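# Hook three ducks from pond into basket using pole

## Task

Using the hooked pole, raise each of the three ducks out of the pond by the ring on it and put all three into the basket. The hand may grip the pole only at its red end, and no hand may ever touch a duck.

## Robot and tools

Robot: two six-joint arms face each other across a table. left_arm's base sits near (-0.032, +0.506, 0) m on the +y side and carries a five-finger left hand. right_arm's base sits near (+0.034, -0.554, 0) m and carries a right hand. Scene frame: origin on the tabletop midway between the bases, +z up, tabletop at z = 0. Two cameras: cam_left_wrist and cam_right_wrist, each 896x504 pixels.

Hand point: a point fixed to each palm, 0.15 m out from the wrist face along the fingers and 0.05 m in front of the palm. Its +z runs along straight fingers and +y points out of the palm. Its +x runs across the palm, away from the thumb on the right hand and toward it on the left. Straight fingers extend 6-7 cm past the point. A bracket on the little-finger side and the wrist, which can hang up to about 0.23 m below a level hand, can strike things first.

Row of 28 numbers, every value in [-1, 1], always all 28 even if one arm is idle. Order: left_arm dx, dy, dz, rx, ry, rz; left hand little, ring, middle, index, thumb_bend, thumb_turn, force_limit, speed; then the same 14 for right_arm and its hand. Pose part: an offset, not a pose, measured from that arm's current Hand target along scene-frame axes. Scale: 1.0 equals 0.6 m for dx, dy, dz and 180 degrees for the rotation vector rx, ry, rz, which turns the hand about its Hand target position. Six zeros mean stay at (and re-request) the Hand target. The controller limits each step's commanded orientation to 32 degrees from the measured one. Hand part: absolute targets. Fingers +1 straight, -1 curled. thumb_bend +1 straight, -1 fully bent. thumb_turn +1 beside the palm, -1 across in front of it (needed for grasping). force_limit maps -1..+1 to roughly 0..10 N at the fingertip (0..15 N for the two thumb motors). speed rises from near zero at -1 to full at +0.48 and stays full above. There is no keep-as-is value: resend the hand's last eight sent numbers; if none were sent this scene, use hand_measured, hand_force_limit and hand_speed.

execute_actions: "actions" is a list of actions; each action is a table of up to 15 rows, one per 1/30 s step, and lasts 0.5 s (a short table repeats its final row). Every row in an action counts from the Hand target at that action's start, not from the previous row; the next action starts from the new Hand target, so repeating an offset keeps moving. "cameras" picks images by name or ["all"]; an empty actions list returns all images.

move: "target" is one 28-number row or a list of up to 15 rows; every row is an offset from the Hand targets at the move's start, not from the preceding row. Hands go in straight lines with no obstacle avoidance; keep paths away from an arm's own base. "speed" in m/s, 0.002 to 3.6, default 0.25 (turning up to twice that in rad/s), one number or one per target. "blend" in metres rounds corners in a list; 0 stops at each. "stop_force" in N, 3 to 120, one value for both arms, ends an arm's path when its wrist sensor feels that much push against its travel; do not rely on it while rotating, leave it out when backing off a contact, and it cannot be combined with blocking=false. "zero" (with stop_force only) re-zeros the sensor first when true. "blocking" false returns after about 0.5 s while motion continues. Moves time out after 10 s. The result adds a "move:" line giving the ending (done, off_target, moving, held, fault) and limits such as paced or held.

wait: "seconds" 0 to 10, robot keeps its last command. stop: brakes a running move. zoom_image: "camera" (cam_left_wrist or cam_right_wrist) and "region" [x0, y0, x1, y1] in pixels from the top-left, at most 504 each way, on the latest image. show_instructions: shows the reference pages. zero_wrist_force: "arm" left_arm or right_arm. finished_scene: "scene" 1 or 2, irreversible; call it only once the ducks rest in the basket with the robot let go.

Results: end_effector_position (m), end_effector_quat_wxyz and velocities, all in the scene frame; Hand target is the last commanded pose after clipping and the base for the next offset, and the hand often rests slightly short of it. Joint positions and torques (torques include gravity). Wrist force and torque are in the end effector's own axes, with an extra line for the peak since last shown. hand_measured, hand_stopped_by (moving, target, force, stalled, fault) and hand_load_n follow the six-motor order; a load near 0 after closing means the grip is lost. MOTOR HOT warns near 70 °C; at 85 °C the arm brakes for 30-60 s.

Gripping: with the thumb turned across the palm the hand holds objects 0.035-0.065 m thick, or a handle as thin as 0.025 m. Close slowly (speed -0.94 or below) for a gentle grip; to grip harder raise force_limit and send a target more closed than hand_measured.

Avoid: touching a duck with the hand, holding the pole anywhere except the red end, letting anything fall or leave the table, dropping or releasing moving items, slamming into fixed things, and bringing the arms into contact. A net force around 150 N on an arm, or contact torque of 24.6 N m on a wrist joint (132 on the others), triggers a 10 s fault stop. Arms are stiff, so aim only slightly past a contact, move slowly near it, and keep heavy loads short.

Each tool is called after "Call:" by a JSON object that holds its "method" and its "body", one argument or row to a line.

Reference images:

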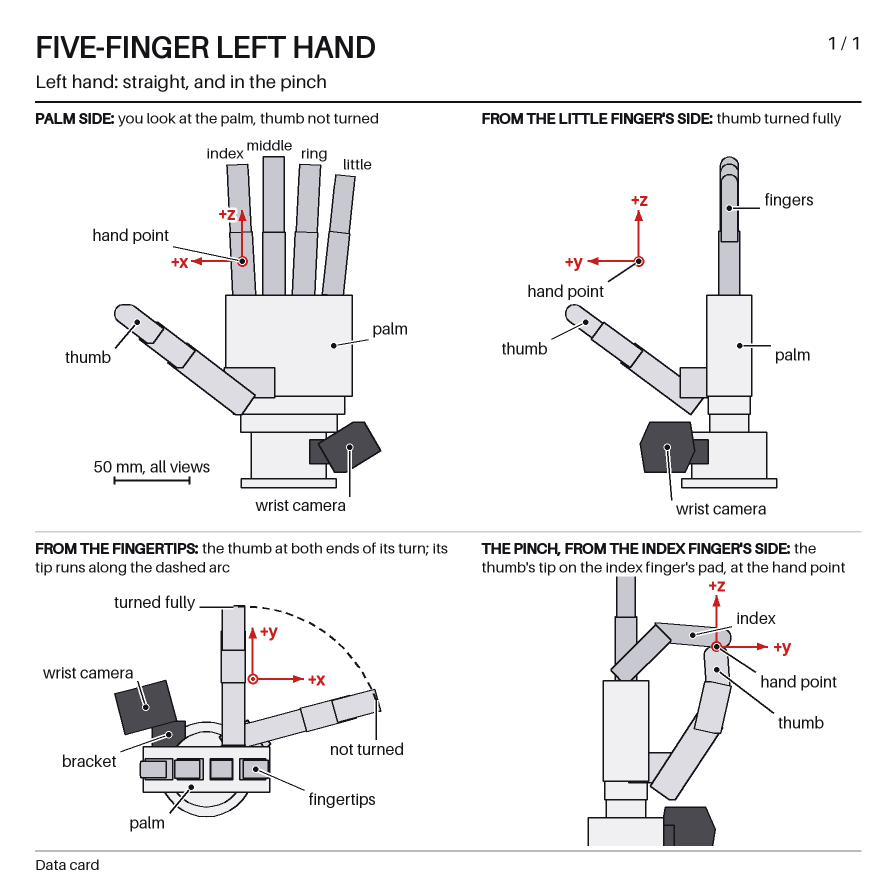

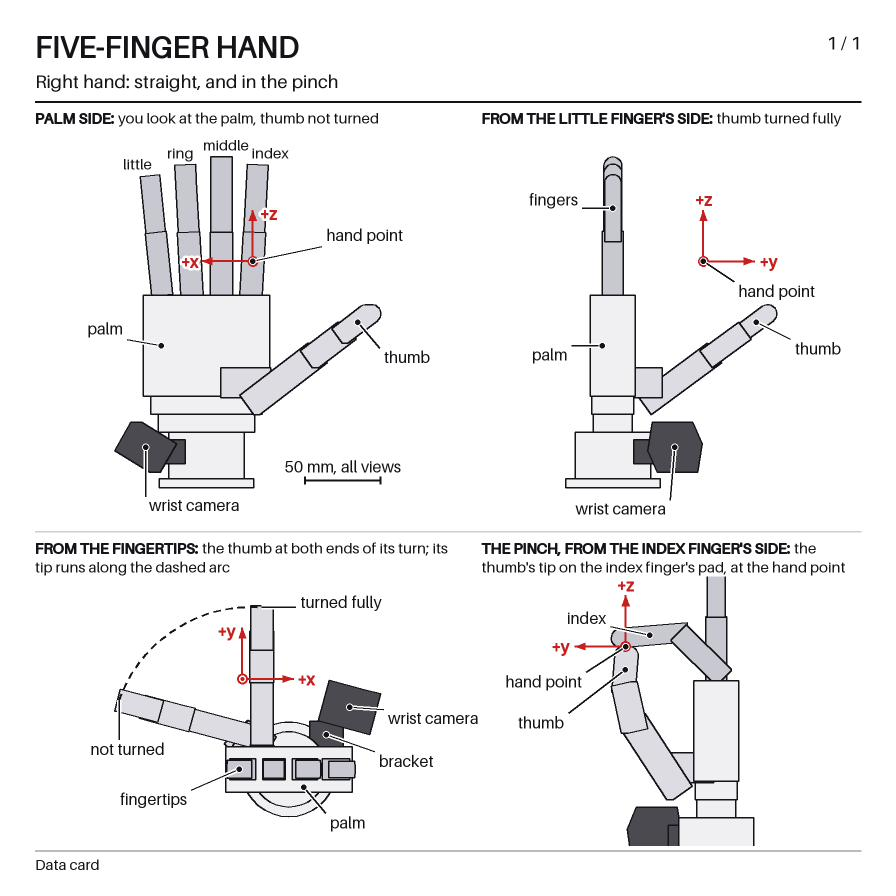

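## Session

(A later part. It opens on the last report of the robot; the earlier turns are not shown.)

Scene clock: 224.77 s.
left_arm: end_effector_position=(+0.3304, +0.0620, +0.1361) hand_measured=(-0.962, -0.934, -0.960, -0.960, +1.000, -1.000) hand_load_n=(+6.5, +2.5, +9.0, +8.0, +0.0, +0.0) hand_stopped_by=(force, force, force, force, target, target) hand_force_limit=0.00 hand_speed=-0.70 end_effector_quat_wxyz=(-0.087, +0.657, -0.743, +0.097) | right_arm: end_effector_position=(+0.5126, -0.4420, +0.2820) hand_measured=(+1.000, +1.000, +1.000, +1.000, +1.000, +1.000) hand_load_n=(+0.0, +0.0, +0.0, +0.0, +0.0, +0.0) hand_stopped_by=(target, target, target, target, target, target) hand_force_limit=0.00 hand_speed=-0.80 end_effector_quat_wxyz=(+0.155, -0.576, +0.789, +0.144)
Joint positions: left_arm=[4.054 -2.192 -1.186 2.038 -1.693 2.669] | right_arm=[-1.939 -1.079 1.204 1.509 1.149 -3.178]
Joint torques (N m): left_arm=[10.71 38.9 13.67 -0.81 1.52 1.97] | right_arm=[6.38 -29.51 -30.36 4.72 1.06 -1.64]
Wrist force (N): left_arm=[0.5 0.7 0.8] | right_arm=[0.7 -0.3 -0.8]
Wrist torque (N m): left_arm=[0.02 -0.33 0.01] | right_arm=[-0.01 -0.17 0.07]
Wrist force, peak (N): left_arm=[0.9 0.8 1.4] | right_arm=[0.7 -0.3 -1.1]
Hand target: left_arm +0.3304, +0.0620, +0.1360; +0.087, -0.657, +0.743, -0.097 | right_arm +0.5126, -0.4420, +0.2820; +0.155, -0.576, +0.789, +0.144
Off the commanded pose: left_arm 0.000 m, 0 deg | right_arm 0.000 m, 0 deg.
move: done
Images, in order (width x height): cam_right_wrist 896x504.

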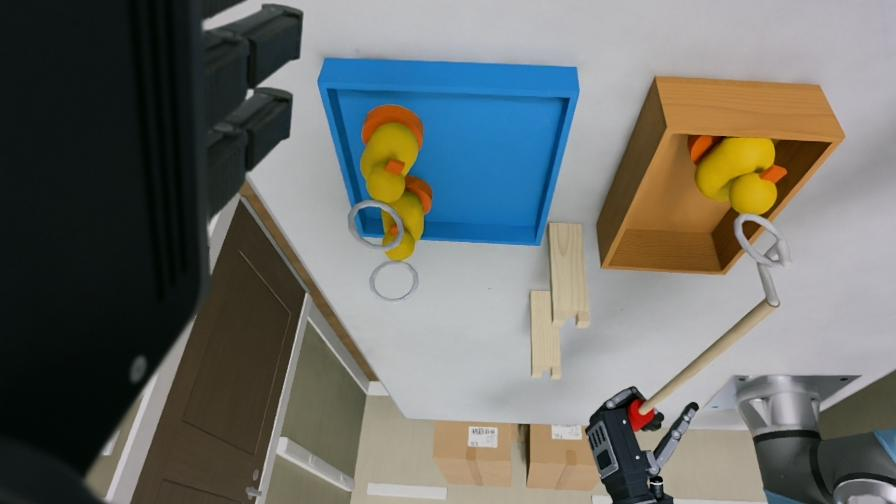

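Call:
{"method": "wait", "body": {
  "seconds": 1,
  "cameras": ["cam_right_wrist"]
}}

Call:
{"method": "zoom_image", "body": {
  "camera": "cam_right_wrist",
  "region": [600, 50, 860, 310]
}}

Scene clock: 226.90 s.
left_arm: end_effector_position=(+0.3304, +0.0620, +0.1360) hand_measured=(-0.962, -0.934, -0.960, -0.960, +1.000, -1.000) hand_load_n=(+6.5, +2.5, +9.5, +8.0, +0.0, +0.0) hand_stopped_by=(force, force, force, force, target, target) hand_force_limit=0.00 hand_speed=-0.70 end_effector_quat_wxyz=(-0.087, +0.657, -0.743, +0.097) | right_arm: end_effector_position=(+0.5126, -0.4420, +0.2820) hand_measured=(+1.000, +1.000, +1.000, +1.000, +1.000, +1.000) hand_load_n=(+0.0, +0.0, +0.0, +0.0, +0.0, +0.0) hand_stopped_by=(target, target, target, target, target, target) hand_force_limit=0.00 hand_speed=-0.80 end_effector_quat_wxyz=(+0.155, -0.576, +0.789, +0.144)
Joint positions: left_arm=[4.054 -2.192 -1.186 2.039 -1.693 2.669] | right_arm=[-1.939 -1.079 1.204 1.509 1.149 -3.178]
Joint torques (N m): left_arm=[11.09 37.71 13.65 -0.78 1.5 1.93] | right_arm=[6.18 -29.25 -29.21 4.81 1.05 -1.62]
Wrist force (N): left_arm=[0.2 0.6 0.7] | right_arm=[0.3 -0.1 -0.7]
Wrist torque (N m): left_arm=[0.00 -0.27 0.01] | right_arm=[0.01 -0.13 0.06]
Wrist force, peak (N): left_arm=[0.6 1.2 1.1] | right_arm=[0.6 -0.1 -1.1]
Hand target: left_arm +0.3304, +0.0620, +0.1360; +0.087, -0.657, +0.743, -0.097 | right_arm +0.5126, -0.4420, +0.2820; +0.155, -0.576, +0.789, +0.144
Off the commanded pose: left_arm 0.000 m, 0 deg | right_arm 0.000 m, 0 deg.
wait: 1.00 s; at rest from the start
Images, in order (width x height): cam_right_wrist 896x504.

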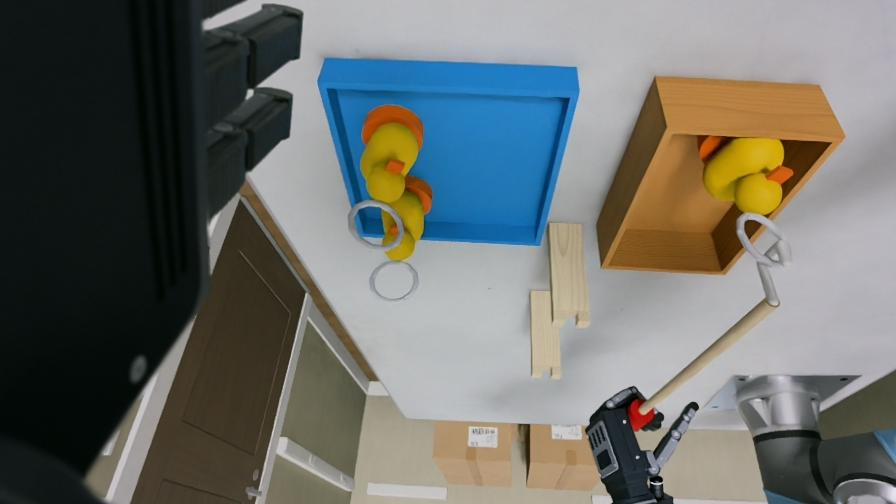

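Scaled by 1.938 from the camera's 896x504 image, which has a finer 1280x720 frame.

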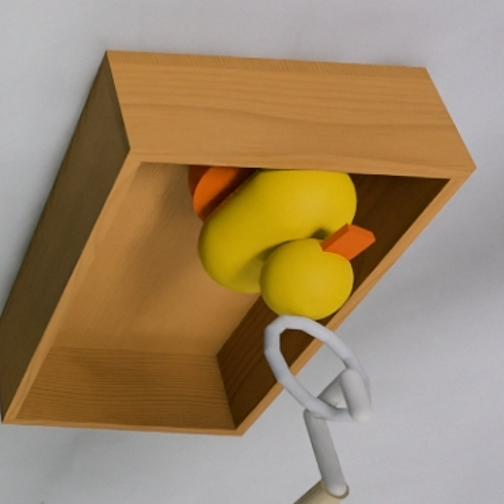

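Call:
{"method": "wait", "body": {
  "seconds": 2,
  "cameras": ["cam_right_wrist"]
}}

Call:
{"method": "zoom_image", "body": {
  "camera": "cam_right_wrist",
  "region": [600, 50, 860, 310]
}}

Scene clock: 231.40 s.
left_arm: end_effector_position=(+0.3304, +0.0620, +0.1360) hand_measured=(-0.962, -0.934, -0.960, -0.960, +1.000, -1.000) hand_load_n=(+6.5, +2.5, +9.5, +8.0, -0.5, +0.0) hand_stopped_by=(force, force, force, force, target, target) hand_force_limit=0.00 hand_speed=-0.70 end_effector_quat_wxyz=(-0.087, +0.657, -0.743, +0.097) | right_arm: end_effector_position=(+0.5126, -0.4420, +0.2820) hand_measured=(+1.000, +1.000, +1.000, +1.000, +1.000, +1.000) hand_load_n=(+0.0, +0.0, +0.0, +0.0, +0.0, +0.0) hand_stopped_by=(target, target, target, target, target, target) hand_force_limit=0.00 hand_speed=-0.80 end_effector_quat_wxyz=(+0.155, -0.576, +0.789, +0.144)
Joint positions: left_arm=[4.054 -2.192 -1.186 2.039 -1.693 2.669] | right_arm=[-1.939 -1.079 1.204 1.509 1.149 -3.178]
Joint torques (N m): left_arm=[10.8 38.5 14.13 -0.87 1.36 1.6] | right_arm=[7.04 -29.78 -29.97 4.78 1.03 -1.72]
Wrist force (N): left_arm=[0.7 0.9 0.6] | right_arm=[0.6 -0.1 -0.5]
Wrist torque (N m): left_arm=[0.07 -0.35 0.03] | right_arm=[0.01 -0.16 0.08]
Wrist force, peak (N): left_arm=[0.6 1.1 1.2] | right_arm=[1.0 -0.3 -0.8]
Hand target: left_arm +0.3304, +0.0620, +0.1360; +0.087, -0.657, +0.743, -0.097 | right_arm +0.5126, -0.4420, +0.2820; +0.155, -0.576, +0.789, +0.144
Off the commanded pose: left_arm 0.000 m, 0 deg | right_arm 0.000 m, 0 deg.
wait: 2.00 s; at rest from the start
Images, in order (width x height): cam_right_wrist 896x504.

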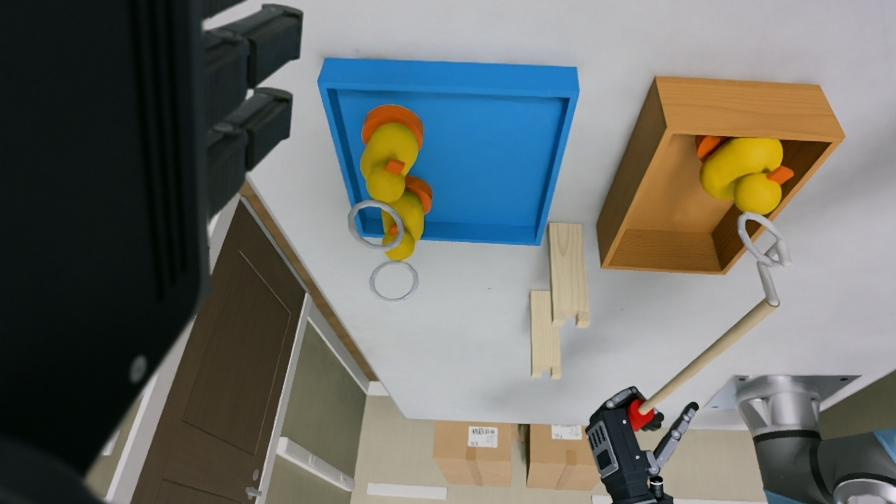

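Scaled by 1.938 from the camera's 896x504 image, which has a finer 1280x720 frame.

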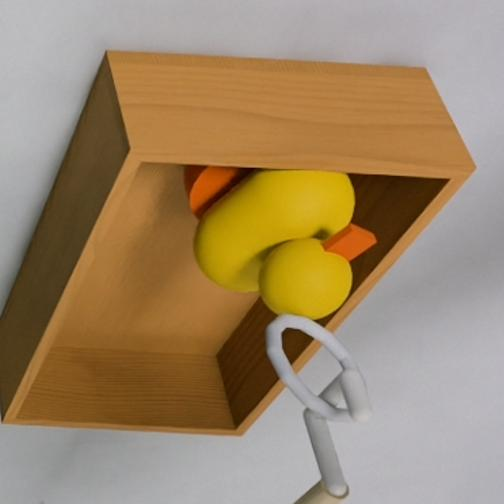

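Call:
{"method": "move", "body": {
  "target": [0,0,-0.0367,0,0,0,-1,-1,-1,-1,1,-1,0,-0.7,0,0,0,0,0,0,1,1,1,1,1,1,0,-0.8],
  "speed": 0.03,
  "cameras": ["cam_right_wrist"]
}}

Call:
{"method": "zoom_image", "body": {
  "camera": "cam_right_wrist",
  "region": [640, 90, 840, 290]
}}

Scene clock: 233.73 s.
left_arm: end_effector_position=(+0.3304, +0.0620, +0.1141) hand_measured=(-0.962, -0.934, -0.960, -0.960, +1.000, -1.000) hand_load_n=(+7.0, +2.5, +9.0, +8.0, +0.0, +0.0) hand_stopped_by=(force, force, force, force, target, target) hand_force_limit=0.00 hand_speed=-0.70 end_effector_quat_wxyz=(-0.087, +0.657, -0.743, +0.097) | right_arm: end_effector_position=(+0.5126, -0.4420, +0.2820) hand_measured=(+1.000, +1.000, +1.000, +1.000, +1.000, +1.000) hand_load_n=(+0.0, +0.0, +0.0, +0.0, +0.0, +0.0) hand_stopped_by=(target, target, target, target, target, target) hand_force_limit=0.00 hand_speed=-0.80 end_effector_quat_wxyz=(+0.155, -0.576, +0.789, +0.144)
Joint positions: left_arm=[4.054 -2.206 -1.22 2.087 -1.693 2.669] | right_arm=[-1.939 -1.079 1.204 1.509 1.149 -3.178]
Joint torques (N m): left_arm=[8.75 37.6 13.55 -0.65 0.24 1.23] | right_arm=[6.67 -30.01 -30 4.58 0.99 -1.67]
Wrist force (N): left_arm=[0.0 0.7 0.4] | right_arm=[0.5 -0.2 -0.6]
Wrist torque (N m): left_arm=[0.04 -0.05 -0.07] | right_arm=[-0.02 -0.16 0.07]
Wrist force, peak (N): left_arm=[0.5 1.2 0.8] | right_arm=[0.5 -0.4 -1.1]
Hand target: left_arm +0.3304, +0.0620, +0.1139; +0.087, -0.657, +0.743, -0.097 | right_arm +0.5126, -0.4420, +0.2820; +0.155, -0.576, +0.789, +0.144
Off the commanded pose: left_arm 0.000 m, 0 deg | right_arm 0.000 m, 0 deg.
move: done
Images, in order (width x height): cam_right_wrist 896x504.

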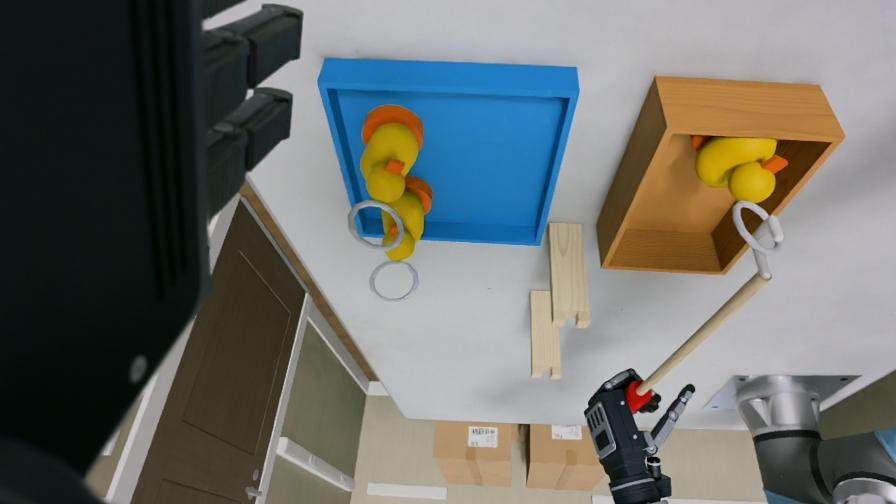

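Scaled by 2.520 from the camera's 896x504 image, which has a finer 1280x720 frame.

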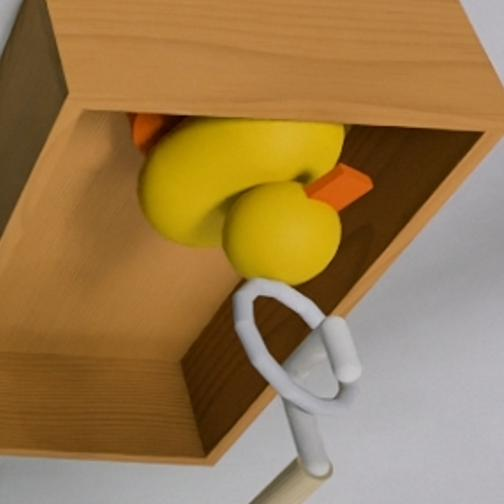

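Call:
{"method": "move", "body": {
  "target": [0,0,-0.02,0,0,0,-1,-1,-1,-1,1,-1,0,-0.7,0,0,0,0,0,0,1,1,1,1,1,1,0,-0.8],
  "speed": 0.03,
  "cameras": ["cam_right_wrist"]
}}

Call:
{"method": "zoom_image", "body": {
  "camera": "cam_right_wrist",
  "region": [700, 150, 820, 270]
}}

Scene clock: 238.30 s.
left_arm: end_effector_position=(+0.3304, +0.0620, +0.1021) hand_measured=(-0.962, -0.934, -0.960, -0.960, +1.000, -1.000) hand_load_n=(+7.0, +2.5, +9.0, +7.5, +0.0, +0.0) hand_stopped_by=(force, force, force, force, target, target) hand_force_limit=0.00 hand_speed=-0.70 end_effector_quat_wxyz=(-0.087, +0.657, -0.743, +0.097) | right_arm: end_effector_position=(+0.5126, -0.4420, +0.2820) hand_measured=(+1.000, +1.000, +1.000, +1.000, +1.000, +1.000) hand_load_n=(+0.0, +0.0, +0.0, +0.0, +0.0, +0.0) hand_stopped_by=(target, target, target, target, target, target) hand_force_limit=0.00 hand_speed=-0.80 end_effector_quat_wxyz=(+0.155, -0.576, +0.789, +0.144)
Joint positions: left_arm=[4.054 -2.215 -1.237 2.113 -1.693 2.669] | right_arm=[-1.939 -1.079 1.204 1.509 1.149 -3.178]
Joint torques (N m): left_arm=[7.38 37.66 13.17 -0.64 -0.32 0.99] | right_arm=[6.29 -29.8 -29.83 4.68 0.92 -1.67]
Wrist force (N): left_arm=[0.0 0.6 0.0] | right_arm=[0.4 -0.1 -0.8]
Wrist torque (N m): left_arm=[0.06 -0.06 -0.07] | right_arm=[0.02 -0.13 0.07]
Wrist force, peak (N): left_arm=[0.7 1.0 0.1] | right_arm=[0.8 -0.4 -0.9]
Hand target: left_arm +0.3304, +0.0620, +0.1019; +0.087, -0.657, +0.743, -0.097 | right_arm +0.5126, -0.4420, +0.2820; +0.155, -0.576, +0.789, +0.144
Off the commanded pose: left_arm 0.000 m, 0 deg | right_arm 0.000 m, 0 deg.
move: done
Images, in order (width x height): cam_right_wrist 896x504.

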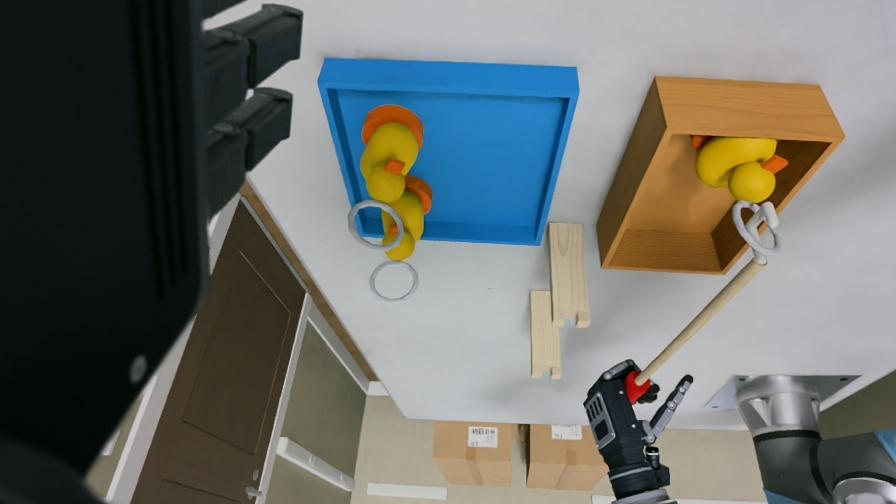

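Scaled by 4.200 from the camera's 896x504 image, which has a finer 1280x720 frame.

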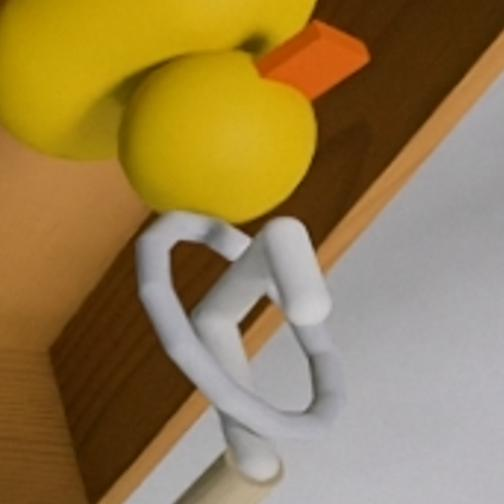

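Call:
{"method": "move", "body": {
  "target": [0.0108,0,0,0,0,0,-1,-1,-1,-1,1,-1,0,-0.7,0,0,0,0,0,0,1,1,1,1,1,1,0,-0.8],
  "speed": 0.03,
  "cameras": ["cam_right_wrist"]
}}

Call:
{"method": "zoom_image", "body": {
  "camera": "cam_right_wrist",
  "region": [700, 150, 820, 270]
}}

Scene clock: 241.50 s.
left_arm: end_effector_position=(+0.3367, +0.0620, +0.1019) hand_measured=(-0.962, -0.934, -0.960, -0.960, +1.000, -1.000) hand_load_n=(+7.0, +2.5, +9.0, +7.5, +0.0, +0.0) hand_stopped_by=(force, force, force, force, target, target) hand_force_limit=0.00 hand_speed=-0.70 end_effector_quat_wxyz=(-0.087, +0.657, -0.743, +0.097) | right_arm: end_effector_position=(+0.5126, -0.4420, +0.2820) hand_measured=(+1.000, +1.000, +1.000, +1.000, +1.000, +1.000) hand_load_n=(+0.0, +0.0, +0.0, +0.0, +0.0, +0.0) hand_stopped_by=(target, target, target, target, target, target) hand_force_limit=0.00 hand_speed=-0.80 end_effector_quat_wxyz=(+0.155, -0.576, +0.789, +0.144)
Joint positions: left_arm=[4.061 -2.225 -1.22 2.107 -1.692 2.676] | right_arm=[-1.939 -1.079 1.204 1.509 1.149 -3.178]
Joint torques (N m): left_arm=[11.84 37.53 25.53 -3.77 1.34 2.14] | right_arm=[6.53 -30.61 -29.86 4.79 0.81 -1.62]
Wrist force (N): left_arm=[0.1 0.8 0.2] | right_arm=[0.4 -0.1 -0.8]
Wrist torque (N m): left_arm=[0.07 -0.07 -0.07] | right_arm=[0.01 -0.13 0.07]
Wrist force, peak (N): left_arm=[0.6 0.9 0.4] | right_arm=[0.7 -0.2 -1.1]
Hand target: left_arm +0.3368, +0.0620, +0.1019; +0.087, -0.657, +0.743, -0.097 | right_arm +0.5126, -0.4420, +0.2820; +0.155, -0.576, +0.789, +0.144
Off the commanded pose: left_arm 0.000 m, 0 deg | right_arm 0.000 m, 0 deg.
move: done
Images, in order (width x height): cam_right_wrist 896x504.

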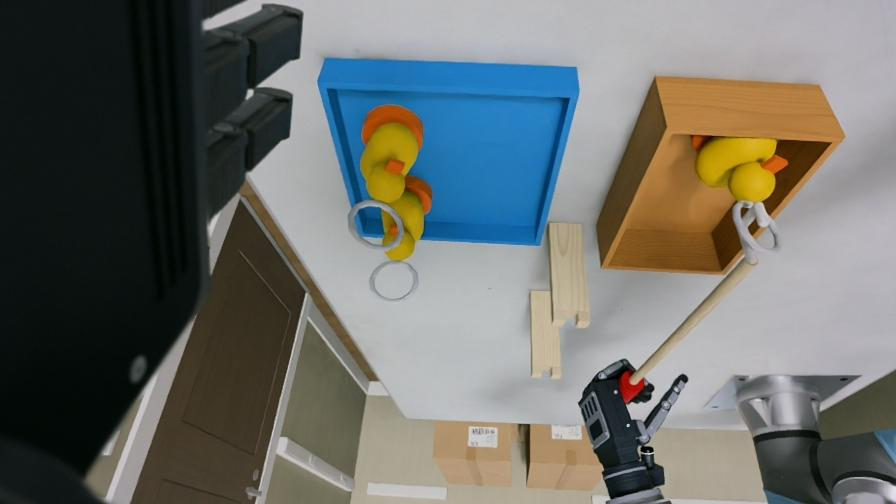

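Scaled by 4.200 from the camera's 896x504 image, which has a finer 1280x720 frame.

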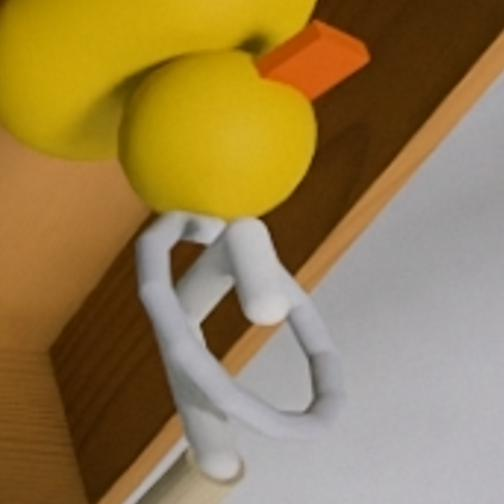

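Call:
{"method": "move", "body": {
  "target": [
    [-0.004,0,0,0,0,0,-1,-1,-1,-1,1,-1,0,-0.7,0,0,0,0,0,0,1,1,1,1,1,1,0,-0.8],
    [-0.002,0.0175,0,0,0,0,-1,-1,-1,-1,1,-1,0,-0.7,0,0,0,0,0,0,1,1,1,1,1,1,0,-0.8]
  ],
  "speed": 0.03,
  "cameras": ["cam_right_wrist"]
}}

Call:
{"method": "zoom_image", "body": {
  "camera": "cam_right_wrist",
  "region": [700, 150, 820, 270]
}}

Scene clock: 245.70 s.
left_arm: end_effector_position=(+0.3356, +0.0723, +0.1019) hand_measured=(-0.962, -0.934, -0.960, -0.960, +1.000, -1.000) hand_load_n=(+7.0, +2.5, +9.0, +7.5, +0.0, +0.0) hand_stopped_by=(force, force, force, force, target, target) hand_force_limit=0.00 hand_speed=-0.70 end_effector_quat_wxyz=(-0.087, +0.657, -0.743, +0.097) | right_arm: end_effector_position=(+0.5126, -0.4420, +0.2820) hand_measured=(+1.000, +1.000, +1.000, +1.000, +1.000, +1.000) hand_load_n=(+0.0, +0.0, +0.0, +0.0, +0.0, +0.0) hand_stopped_by=(target, target, target, target, target, target) hand_force_limit=0.00 hand_speed=-0.80 end_effector_quat_wxyz=(+0.155, -0.576, +0.789, +0.144)
Joint positions: left_arm=[4.076 -2.205 -1.255 2.122 -1.688 2.691] | right_arm=[-1.939 -1.079 1.204 1.509 1.149 -3.178]
Joint torques (N m): left_arm=[11.34 56.69 14.08 -0.96 1.29 1.97] | right_arm=[6.05 -30.26 -29.78 4.72 0.71 -1.57]
Wrist force (N): left_arm=[0.6 0.7 0.2] | right_arm=[0.4 -0.1 -0.9]
Wrist torque (N m): left_arm=[0.04 -0.15 -0.03] | right_arm=[0.02 -0.13 0.07]
Wrist force, peak (N): left_arm=[0.8 1.0 0.2] | right_arm=[0.8 -0.3 -1.1]
Hand target: left_arm +0.3356, +0.0725, +0.1019; +0.087, -0.657, +0.743, -0.097 | right_arm +0.5126, -0.4420, +0.2820; +0.155, -0.576, +0.789, +0.144
Off the commanded pose: left_arm 0.000 m, 0 deg | right_arm 0.000 m, 0 deg.
move: done
Images, in order (width x height): cam_right_wrist 896x504.

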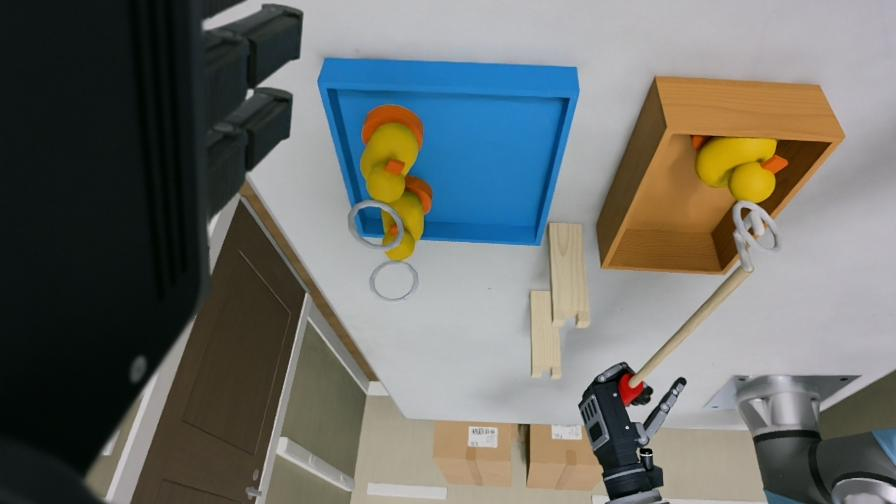

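Scaled by 4.200 from the camera's 896x504 image, which has a finer 1280x720 frame.

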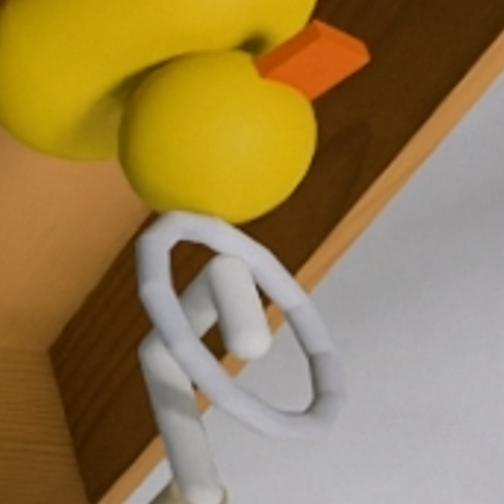

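Call:
{"method": "move", "body": {
  "target": [0.003,0.025,0,0,0,0,-1,-1,-1,-1,1,-1,0,-0.7,0,0,0,0,0,0,1,1,1,1,1,1,0,-0.8],
  "speed": 0.03,
  "cameras": ["cam_right_wrist"]
}}

Call:
{"method": "zoom_image", "body": {
  "camera": "cam_right_wrist",
  "region": [700, 150, 820, 270]
}}

Scene clock: 248.33 s.
left_arm: end_effector_position=(+0.3374, +0.0873, +0.1019) hand_measured=(-0.962, -0.934, -0.960, -0.960, +1.000, -1.000) hand_load_n=(+7.0, +2.5, +9.0, +8.0, +0.0, +0.0) hand_stopped_by=(force, force, force, force, target, target) hand_force_limit=0.00 hand_speed=-0.70 end_effector_quat_wxyz=(-0.087, +0.657, -0.743, +0.097) | right_arm: end_effector_position=(+0.5126, -0.4420, +0.2820) hand_measured=(+1.000, +1.000, +1.000, +1.000, +1.000, +1.000) hand_load_n=(+0.0, +0.0, +0.0, +0.0, +0.0, +0.0) hand_stopped_by=(target, target, target, target, target, target) hand_force_limit=0.00 hand_speed=-0.80 end_effector_quat_wxyz=(+0.155, -0.576, +0.789, +0.144)
Joint positions: left_arm=[4.102 -2.181 -1.294 2.14 -1.682 2.716] | right_arm=[-1.939 -1.079 1.204 1.509 1.149 -3.178]
Joint torques (N m): left_arm=[11.49 56.22 12.14 -0.75 1.27 2.04] | right_arm=[6.61 -29.82 -29.92 4.66 0.68 -1.6]
Wrist force (N): left_arm=[0.4 0.6 0.2] | right_arm=[0.5 -0.2 -0.6]
Wrist torque (N m): left_arm=[0.06 -0.11 -0.04] | right_arm=[-0.01 -0.15 0.06]
Wrist force, peak (N): left_arm=[0.4 1.1 0.1] | right_arm=[0.8 -0.3 -0.8]
Hand target: left_arm +0.3374, +0.0875, +0.1019; +0.087, -0.657, +0.743, -0.097 | right_arm +0.5126, -0.4420, +0.2820; +0.155, -0.576, +0.789, +0.144
Off the commanded pose: left_arm 0.000 m, 0 deg | right_arm 0.000 m, 0 deg.
move: done
Images, in order (width x height): cam_right_wrist 896x504.

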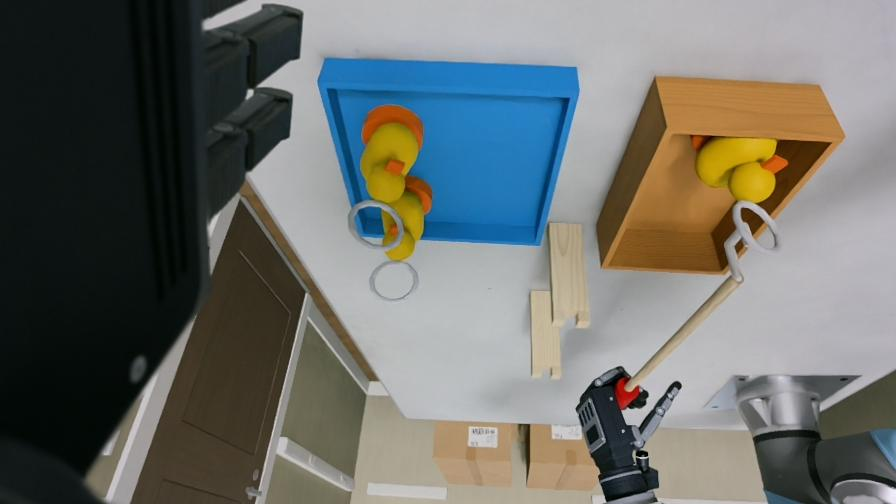

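Scaled by 4.200 from the camera's 896x504 image, which has a finer 1280x720 frame.

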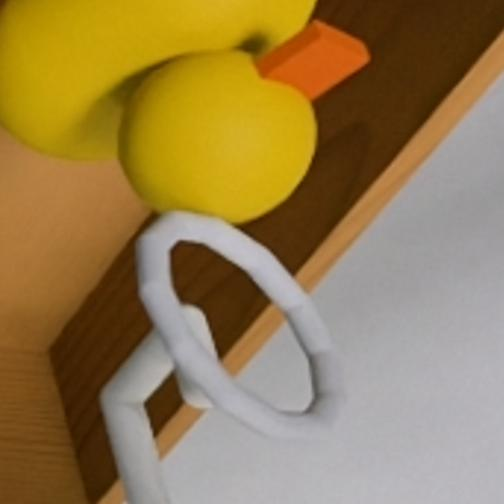

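Call:
{"method": "move", "body": {
  "target": [
    [0.010,0.0833,0,0,0,0,-1,-1,-1,-1,1,-1,0,-0.7,0,0,0,0,0,0,1,1,1,1,1,1,0,-0.8],
    [0.012,0.09,0.1667,0,0,0,-1,-1,-1,-1,1,-1,0,-0.7,0,0,0,0,0,0,1,1,1,1,1,1,0,-0.8],
    [0.475,0.2042,0.1667,-0.0098,-0.0828,0,-1,-1,-1,-1,1,-1,0,-0.7,0,0,0,0,0,0,1,1,1,1,1,1,0,-0.8]
  ],
  "speed": [0.1,0.2,0.2],
  "blend": [0.01,0.03,0],
  "cameras": ["cam_right_wrist"]
}}

Scene clock: 259.87 s.
left_arm: end_effector_position=(+0.6224, +0.2100, +0.2020) hand_measured=(-0.962, -0.934, -0.960, -0.960, +1.000, -1.000) hand_load_n=(+7.0, +2.5, +9.0, +8.0, +0.0, +0.0) hand_stopped_by=(force, force, force, force, target, target) hand_force_limit=0.00 hand_speed=-0.70 end_effector_quat_wxyz=(-0.172, +0.640, -0.724, +0.193) | right_arm: end_effector_position=(+0.5126, -0.4420, +0.2820) hand_measured=(+1.000, +1.000, +1.000, +1.000, +1.000, +1.000) hand_load_n=(+0.0, +0.0, +0.0, +0.0, -0.5, +0.0) hand_stopped_by=(target, target, target, target, target, target) hand_force_limit=0.00 hand_speed=-0.80 end_effector_quat_wxyz=(+0.155, -0.576, +0.789, +0.144)
Joint positions: left_arm=[4.459 -2.442 -0.54 1.932 -1.614 3.071] | right_arm=[-1.939 -1.079 1.204 1.509 1.149 -3.178]
Joint torques (N m): left_arm=[11.1 47.69 28.55 -3.11 0.42 2.07] | right_arm=[6.46 -30.74 -29.63 4.6 0.67 -1.42]
Wrist force (N): left_arm=[0.7 1.0 0.6] | right_arm=[0.3 -0.3 -0.9]
Wrist torque (N m): left_arm=[0.00 -0.14 -0.02] | right_arm=[-0.01 -0.11 0.05]
Wrist force, peak (N): left_arm=[0.1 0.7 1.6] | right_arm=[0.7 0.0 -1.1]
Hand target: left_arm +0.6224, +0.2100, +0.2020; +0.172, -0.640, +0.724, -0.193 | right_arm +0.5126, -0.4420, +0.2820; +0.155, -0.576, +0.789, +0.144
Off the commanded pose: left_arm 0.000 m, 0 deg | right_arm 0.000 m, 0 deg.
move: done
Images, in order (width x height): cam_right_wrist 896x504.

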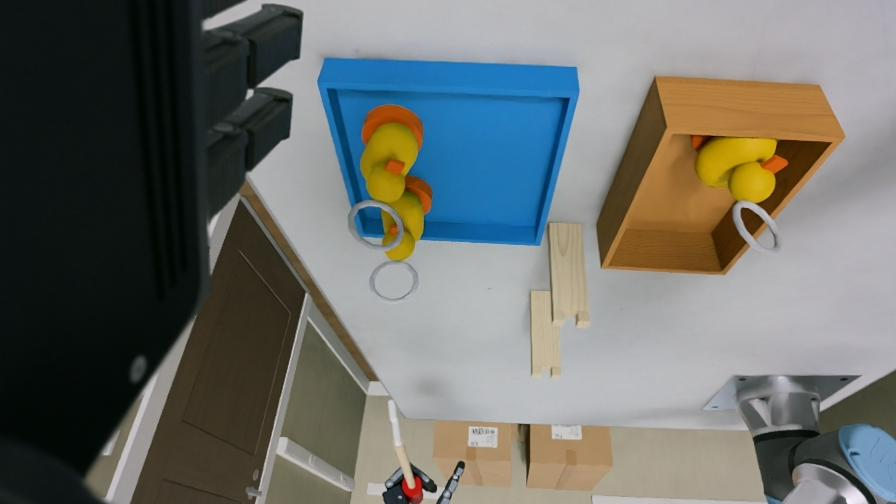

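Call:
{"method": "move", "body": {
  "target": [0,0,-0.1667,0,0,0,-1,-1,-1,-1,1,-1,0,-0.7,-0.3243,0.285,-0.0283,0,0,-0.2911,1,1,1,1,1,1,0,-0.8],
  "speed": 0.2,
  "cameras": ["cam_right_wrist"]
}}

Call:
{"method": "zoom_image", "body": {
  "camera": "cam_right_wrist",
  "region": [400, 100, 896, 500]
}}

Scene clock: 265.87 s.
left_arm: end_effector_position=(+0.6224, +0.2100, +0.1019) hand_measured=(-0.962, -0.934, -0.960, -0.960, +1.000, -1.000) hand_load_n=(+7.0, +2.5, +9.0, +7.5, +0.0, +0.0) hand_stopped_by=(force, force, force, force, target, target) hand_force_limit=0.00 hand_speed=-0.70 end_effector_quat_wxyz=(-0.172, +0.640, -0.724, +0.193) | right_arm: end_effector_position=(+0.3180, -0.2710, +0.2651) hand_measured=(+1.000, +1.000, +1.000, +1.000, +1.000, +1.000) hand_load_n=(+0.0, +0.0, +0.0, +0.0, +0.0, +0.0) hand_stopped_by=(target, target, target, target, target, target) hand_force_limit=0.00 hand_speed=-0.80 end_effector_quat_wxyz=(+0.203, -0.169, +0.963, +0.061)
Joint positions: left_arm=[4.459 -2.432 -0.814 2.197 -1.614 3.071] | right_arm=[-1.419 -1.764 1.924 0.999 1.457 -1.706]
Joint torques (N m): left_arm=[-5.45 46.62 13.91 -0.18 1.15 0.52] | right_arm=[8.43 -2.48 -30.43 -0.4 2.28 1.57]
Wrist force (N): left_arm=[0.5 0.9 0.5] | right_arm=[-0.2 -0.1 -0.4]
Wrist torque (N m): left_arm=[0.01 -0.10 -0.04] | right_arm=[-0.03 -0.08 -0.10]
Wrist force, peak (N): left_arm=[1.1 1.3 0.4] | right_arm=[0.7 -1.1 -0.7]
Hand target: left_arm +0.6224, +0.2100, +0.1019; +0.172, -0.640, +0.724, -0.193 | right_arm +0.3180, -0.2710, +0.2651; +0.203, -0.169, +0.963, +0.061
Off the commanded pose: left_arm 0.000 m, 0 deg | right_arm 0.000 m, 0 deg.
move: done
Images, in order (width x height): cam_right_wrist 896x504.

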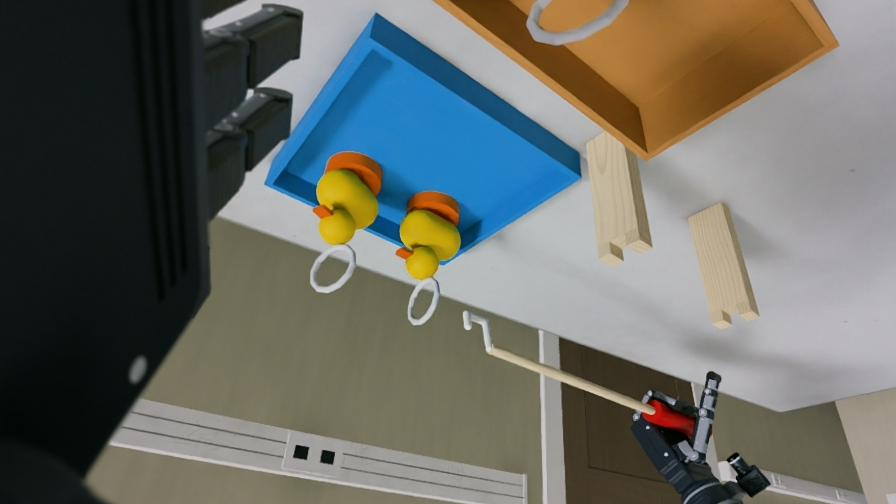

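Scaled by 1.016 from the camera's 896x504 image, which has a finer 1280x720 frame.

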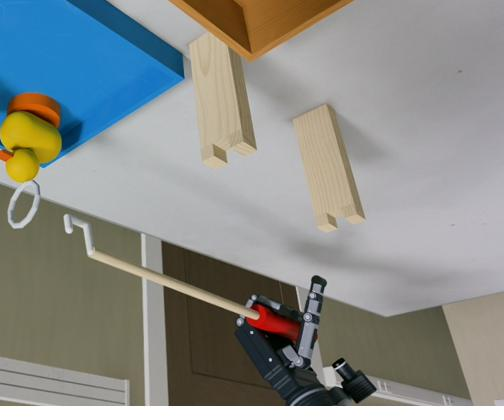

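Call:
{"method": "move", "body": {
  "target": [
    [0.0,0,-0.0067,0,0,0,-1,-1,-1,-1,1,-1,0,-0.7,0,0,0,0,0,0,1,1,1,1,1,1,0,-0.8],
    [0.0017,-0.07,-0.0067,0,0,0,-1,-1,-1,-1,1,-1,0,-0.7,0,0,0,0,0,0,1,1,1,1,1,1,0,-0.8]
  ],
  "speed": 0.05,
  "cameras": ["cam_right_wrist"]
}}

Call:
{"method": "zoom_image", "body": {
  "camera": "cam_right_wrist",
  "region": [370, 210, 530, 370]
}}

Scene clock: 273.27 s.
left_arm: end_effector_position=(+0.6235, +0.1681, +0.0979) hand_measured=(-0.962, -0.934, -0.960, -0.960, +1.000, -1.000) hand_load_n=(+7.0, +2.0, +9.0, +7.5, +0.0, +0.5) hand_stopped_by=(force, force, force, force, target, target) hand_force_limit=0.00 hand_speed=-0.70 end_effector_quat_wxyz=(-0.172, +0.640, -0.724, +0.193) | right_arm: end_effector_position=(+0.3180, -0.2710, +0.2651) hand_measured=(+1.000, +1.000, +1.000, +1.000, +1.000, +1.000) hand_load_n=(+0.0, +0.0, +0.0, +0.0, -0.5, +0.0) hand_stopped_by=(target, target, target, target, target, target) hand_force_limit=0.00 hand_speed=-0.80 end_effector_quat_wxyz=(+0.203, -0.169, +0.963, +0.061)
Joint positions: left_arm=[4.395 -2.5 -0.7 2.147 -1.646 3.016] | right_arm=[-1.419 -1.764 1.924 0.999 1.457 -1.706]
Joint torques (N m): left_arm=[-9.79 48.13 26.66 -3.18 -1.34 -2.21] | right_arm=[7.41 -3.85 -30.72 0.02 2.16 1.5]
Wrist force (N): left_arm=[0.5 1.4 0.0] | right_arm=[0.0 -0.4 -0.6]
Wrist torque (N m): left_arm=[0.10 -0.12 0.07] | right_arm=[-0.05 -0.11 -0.10]
Wrist force, peak (N): left_arm=[0.1 1.5 0.6] | right_arm=[-0.5 -0.1 -0.7]
Hand target: left_arm +0.6235, +0.1680, +0.0979; +0.172, -0.640, +0.724, -0.193 | right_arm +0.3180, -0.2710, +0.2651; +0.203, -0.169, +0.963, +0.061
Off the commanded pose: left_arm 0.000 m, 0 deg | right_arm 0.000 m, 0 deg.
move: done
Images, in order (width x height): cam_right_wrist 896x504.

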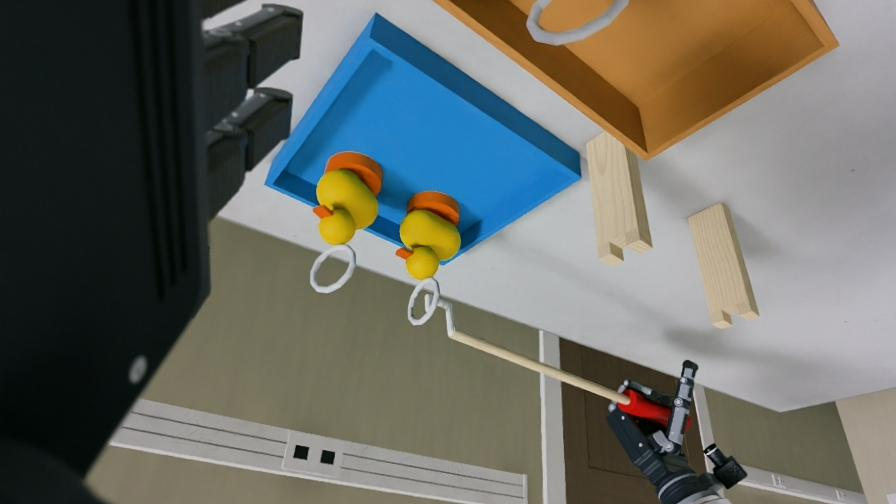

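Scaled by 3.150 from the camera's 896x504 image, which has a finer 1280x720 frame.

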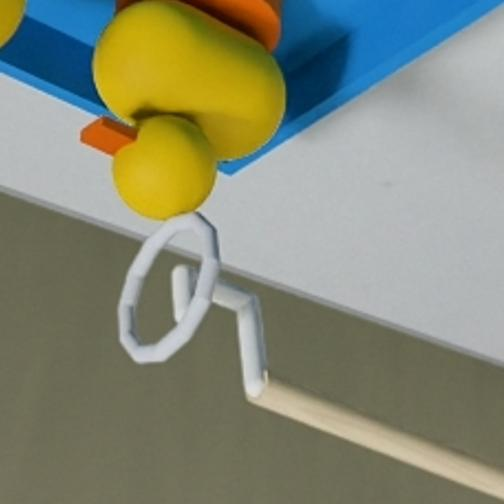

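Call:
{"method": "move", "body": {
  "target": [0.0,-0.0167,0,0,0,0,-1,-1,-1,-1,1,-1,0,-0.7,0,0,0,0,0,0,1,1,1,1,1,1,0,-0.8],
  "speed": 0.04,
  "cameras": ["cam_right_wrist"]
}}

Call:
{"method": "zoom_image", "body": {
  "camera": "cam_right_wrist",
  "region": [370, 210, 530, 370]
}}

Scene clock: 275.73 s.
left_arm: end_effector_position=(+0.6235, +0.1581, +0.0979) hand_measured=(-0.962, -0.934, -0.960, -0.960, +1.000, -1.000) hand_load_n=(+7.0, +2.5, +9.0, +7.5, +0.0, +0.0) hand_stopped_by=(force, force, force, force, target, target) hand_force_limit=0.00 hand_speed=-0.70 end_effector_quat_wxyz=(-0.172, +0.640, -0.724, +0.193) | right_arm: end_effector_position=(+0.3180, -0.2710, +0.2651) hand_measured=(+1.000, +1.000, +1.000, +1.000, +1.000, +1.000) hand_load_n=(+0.0, +0.0, +0.0, -0.5, +0.0, +0.0) hand_stopped_by=(target, target, target, target, target, target) hand_force_limit=0.00 hand_speed=-0.80 end_effector_quat_wxyz=(+0.203, -0.169, +0.963, +0.061)
Joint positions: left_arm=[4.38 -2.517 -0.667 2.131 -1.653 3.003] | right_arm=[-1.419 -1.764 1.924 0.999 1.457 -1.706]
Joint torques (N m): left_arm=[-10.73 49.88 28.07 -2.89 -1.42 -2.15] | right_arm=[8.93 -3.45 -31.48 0.51 2.34 1.68]
Wrist force (N): left_arm=[0.6 1.1 0.1] | right_arm=[-0.2 -0.1 -0.5]
Wrist torque (N m): left_arm=[0.06 -0.13 0.09] | right_arm=[-0.02 -0.09 -0.11]
Wrist force, peak (N): left_arm=[0.3 1.5 0.2] | right_arm=[-0.2 -0.4 -0.7]
Hand target: left_arm +0.6235, +0.1580, +0.0979; +0.172, -0.640, +0.724, -0.193 | right_arm +0.3180, -0.2710, +0.2651; +0.203, -0.169, +0.963, +0.061
Off the commanded pose: left_arm 0.000 m, 0 deg | right_arm 0.000 m, 0 deg.
move: done
Images, in order (width x height): cam_right_wrist 896x504.

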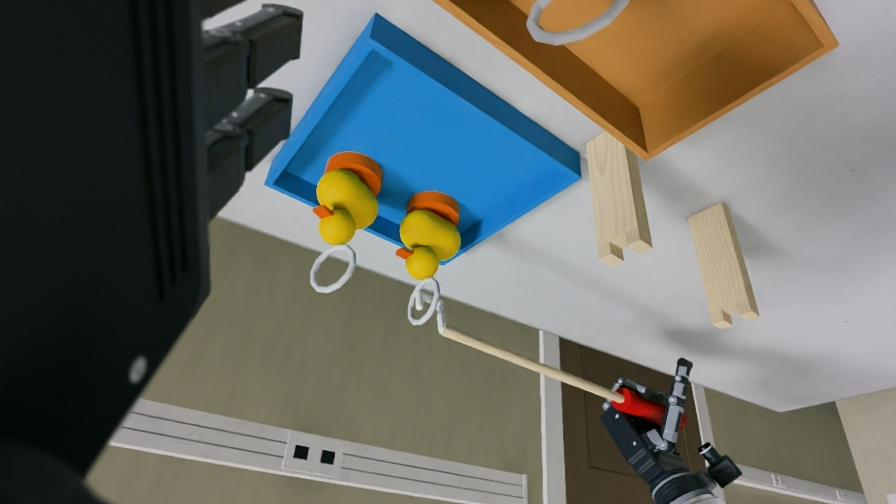

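Scaled by 3.150 from the camera's 896x504 image, which has a finer 1280x720 frame.

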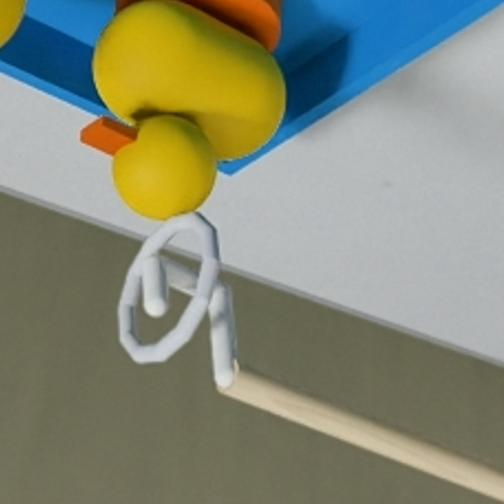

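Call:
{"method": "move", "body": {
  "target": [
    [0.0,-0.0092,0,0,0,0,-1,-1,-1,-1,1,-1,0,-0.7,0,0,0,0,0,0,1,1,1,1,1,1,0,-0.8],
    [0.0,-0.0092,0.05,0,0,0,-1,-1,-1,-1,1,-1,0,-0.7,0,0,0,0,0,0,1,1,1,1,1,1,0,-0.8]
  ],
  "speed": 0.04,
  "cameras": ["cam_right_wrist"]
}}

Call:
{"method": "zoom_image", "body": {
  "camera": "cam_right_wrist",
  "region": [370, 210, 530, 370]
}}

Scene clock: 281.27 s.
left_arm: end_effector_position=(+0.6235, +0.1524, +0.1278) hand_measured=(-0.962, -0.934, -0.960, -0.960, +1.000, -1.000) hand_load_n=(+6.5, +2.5, +9.5, +8.0, -0.5, +0.0) hand_stopped_by=(force, force, force, force, target, target) hand_force_limit=0.00 hand_speed=-0.70 end_effector_quat_wxyz=(-0.172, +0.640, -0.724, +0.193) | right_arm: end_effector_position=(+0.3180, -0.2710, +0.2651) hand_measured=(+1.000, +1.000, +1.000, +1.000, +1.000, +1.000) hand_load_n=(+0.0, +0.0, +0.0, +0.0, +0.0, -0.5) hand_stopped_by=(target, target, target, target, target, target) hand_force_limit=0.00 hand_speed=-0.80 end_effector_quat_wxyz=(+0.203, -0.169, +0.963, +0.061)
Joint positions: left_arm=[4.372 -2.528 -0.57 2.044 -1.657 2.996] | right_arm=[-1.419 -1.764 1.924 0.999 1.457 -1.706]
Joint torques (N m): left_arm=[-10.82 50.66 28.76 -3.05 -1.3 -2.27] | right_arm=[8.3 -4 -30.42 1.99 2.09 1.37]
Wrist force (N): left_arm=[0.7 1.4 0.5] | right_arm=[0.0 0.0 -0.3]
Wrist torque (N m): left_arm=[0.06 -0.32 0.18] | right_arm=[-0.02 -0.11 -0.09]
Wrist force, peak (N): left_arm=[0.6 1.6 1.0] | right_arm=[-0.3 0.0 -0.8]
Hand target: left_arm +0.6235, +0.1524, +0.1279; +0.172, -0.640, +0.724, -0.193 | right_arm +0.3180, -0.2710, +0.2651; +0.203, -0.169, +0.963, +0.061
Off the commanded pose: left_arm 0.000 m, 0 deg | right_arm 0.000 m, 0 deg.
move: done
Images, in order (width x height): cam_right_wrist 896x504.

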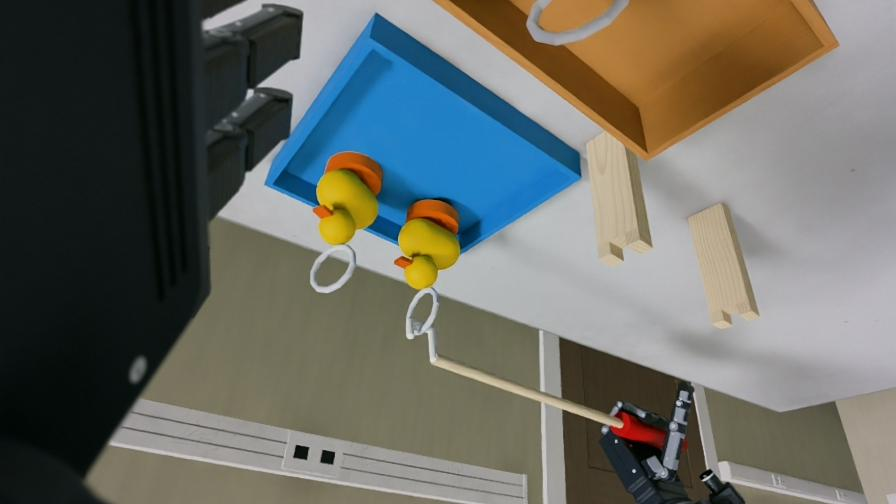

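Scaled by 3.150 from the camera's 896x504 image, which has a finer 1280x720 frame.

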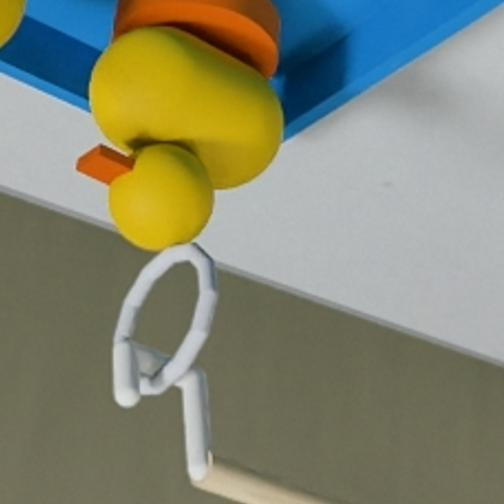

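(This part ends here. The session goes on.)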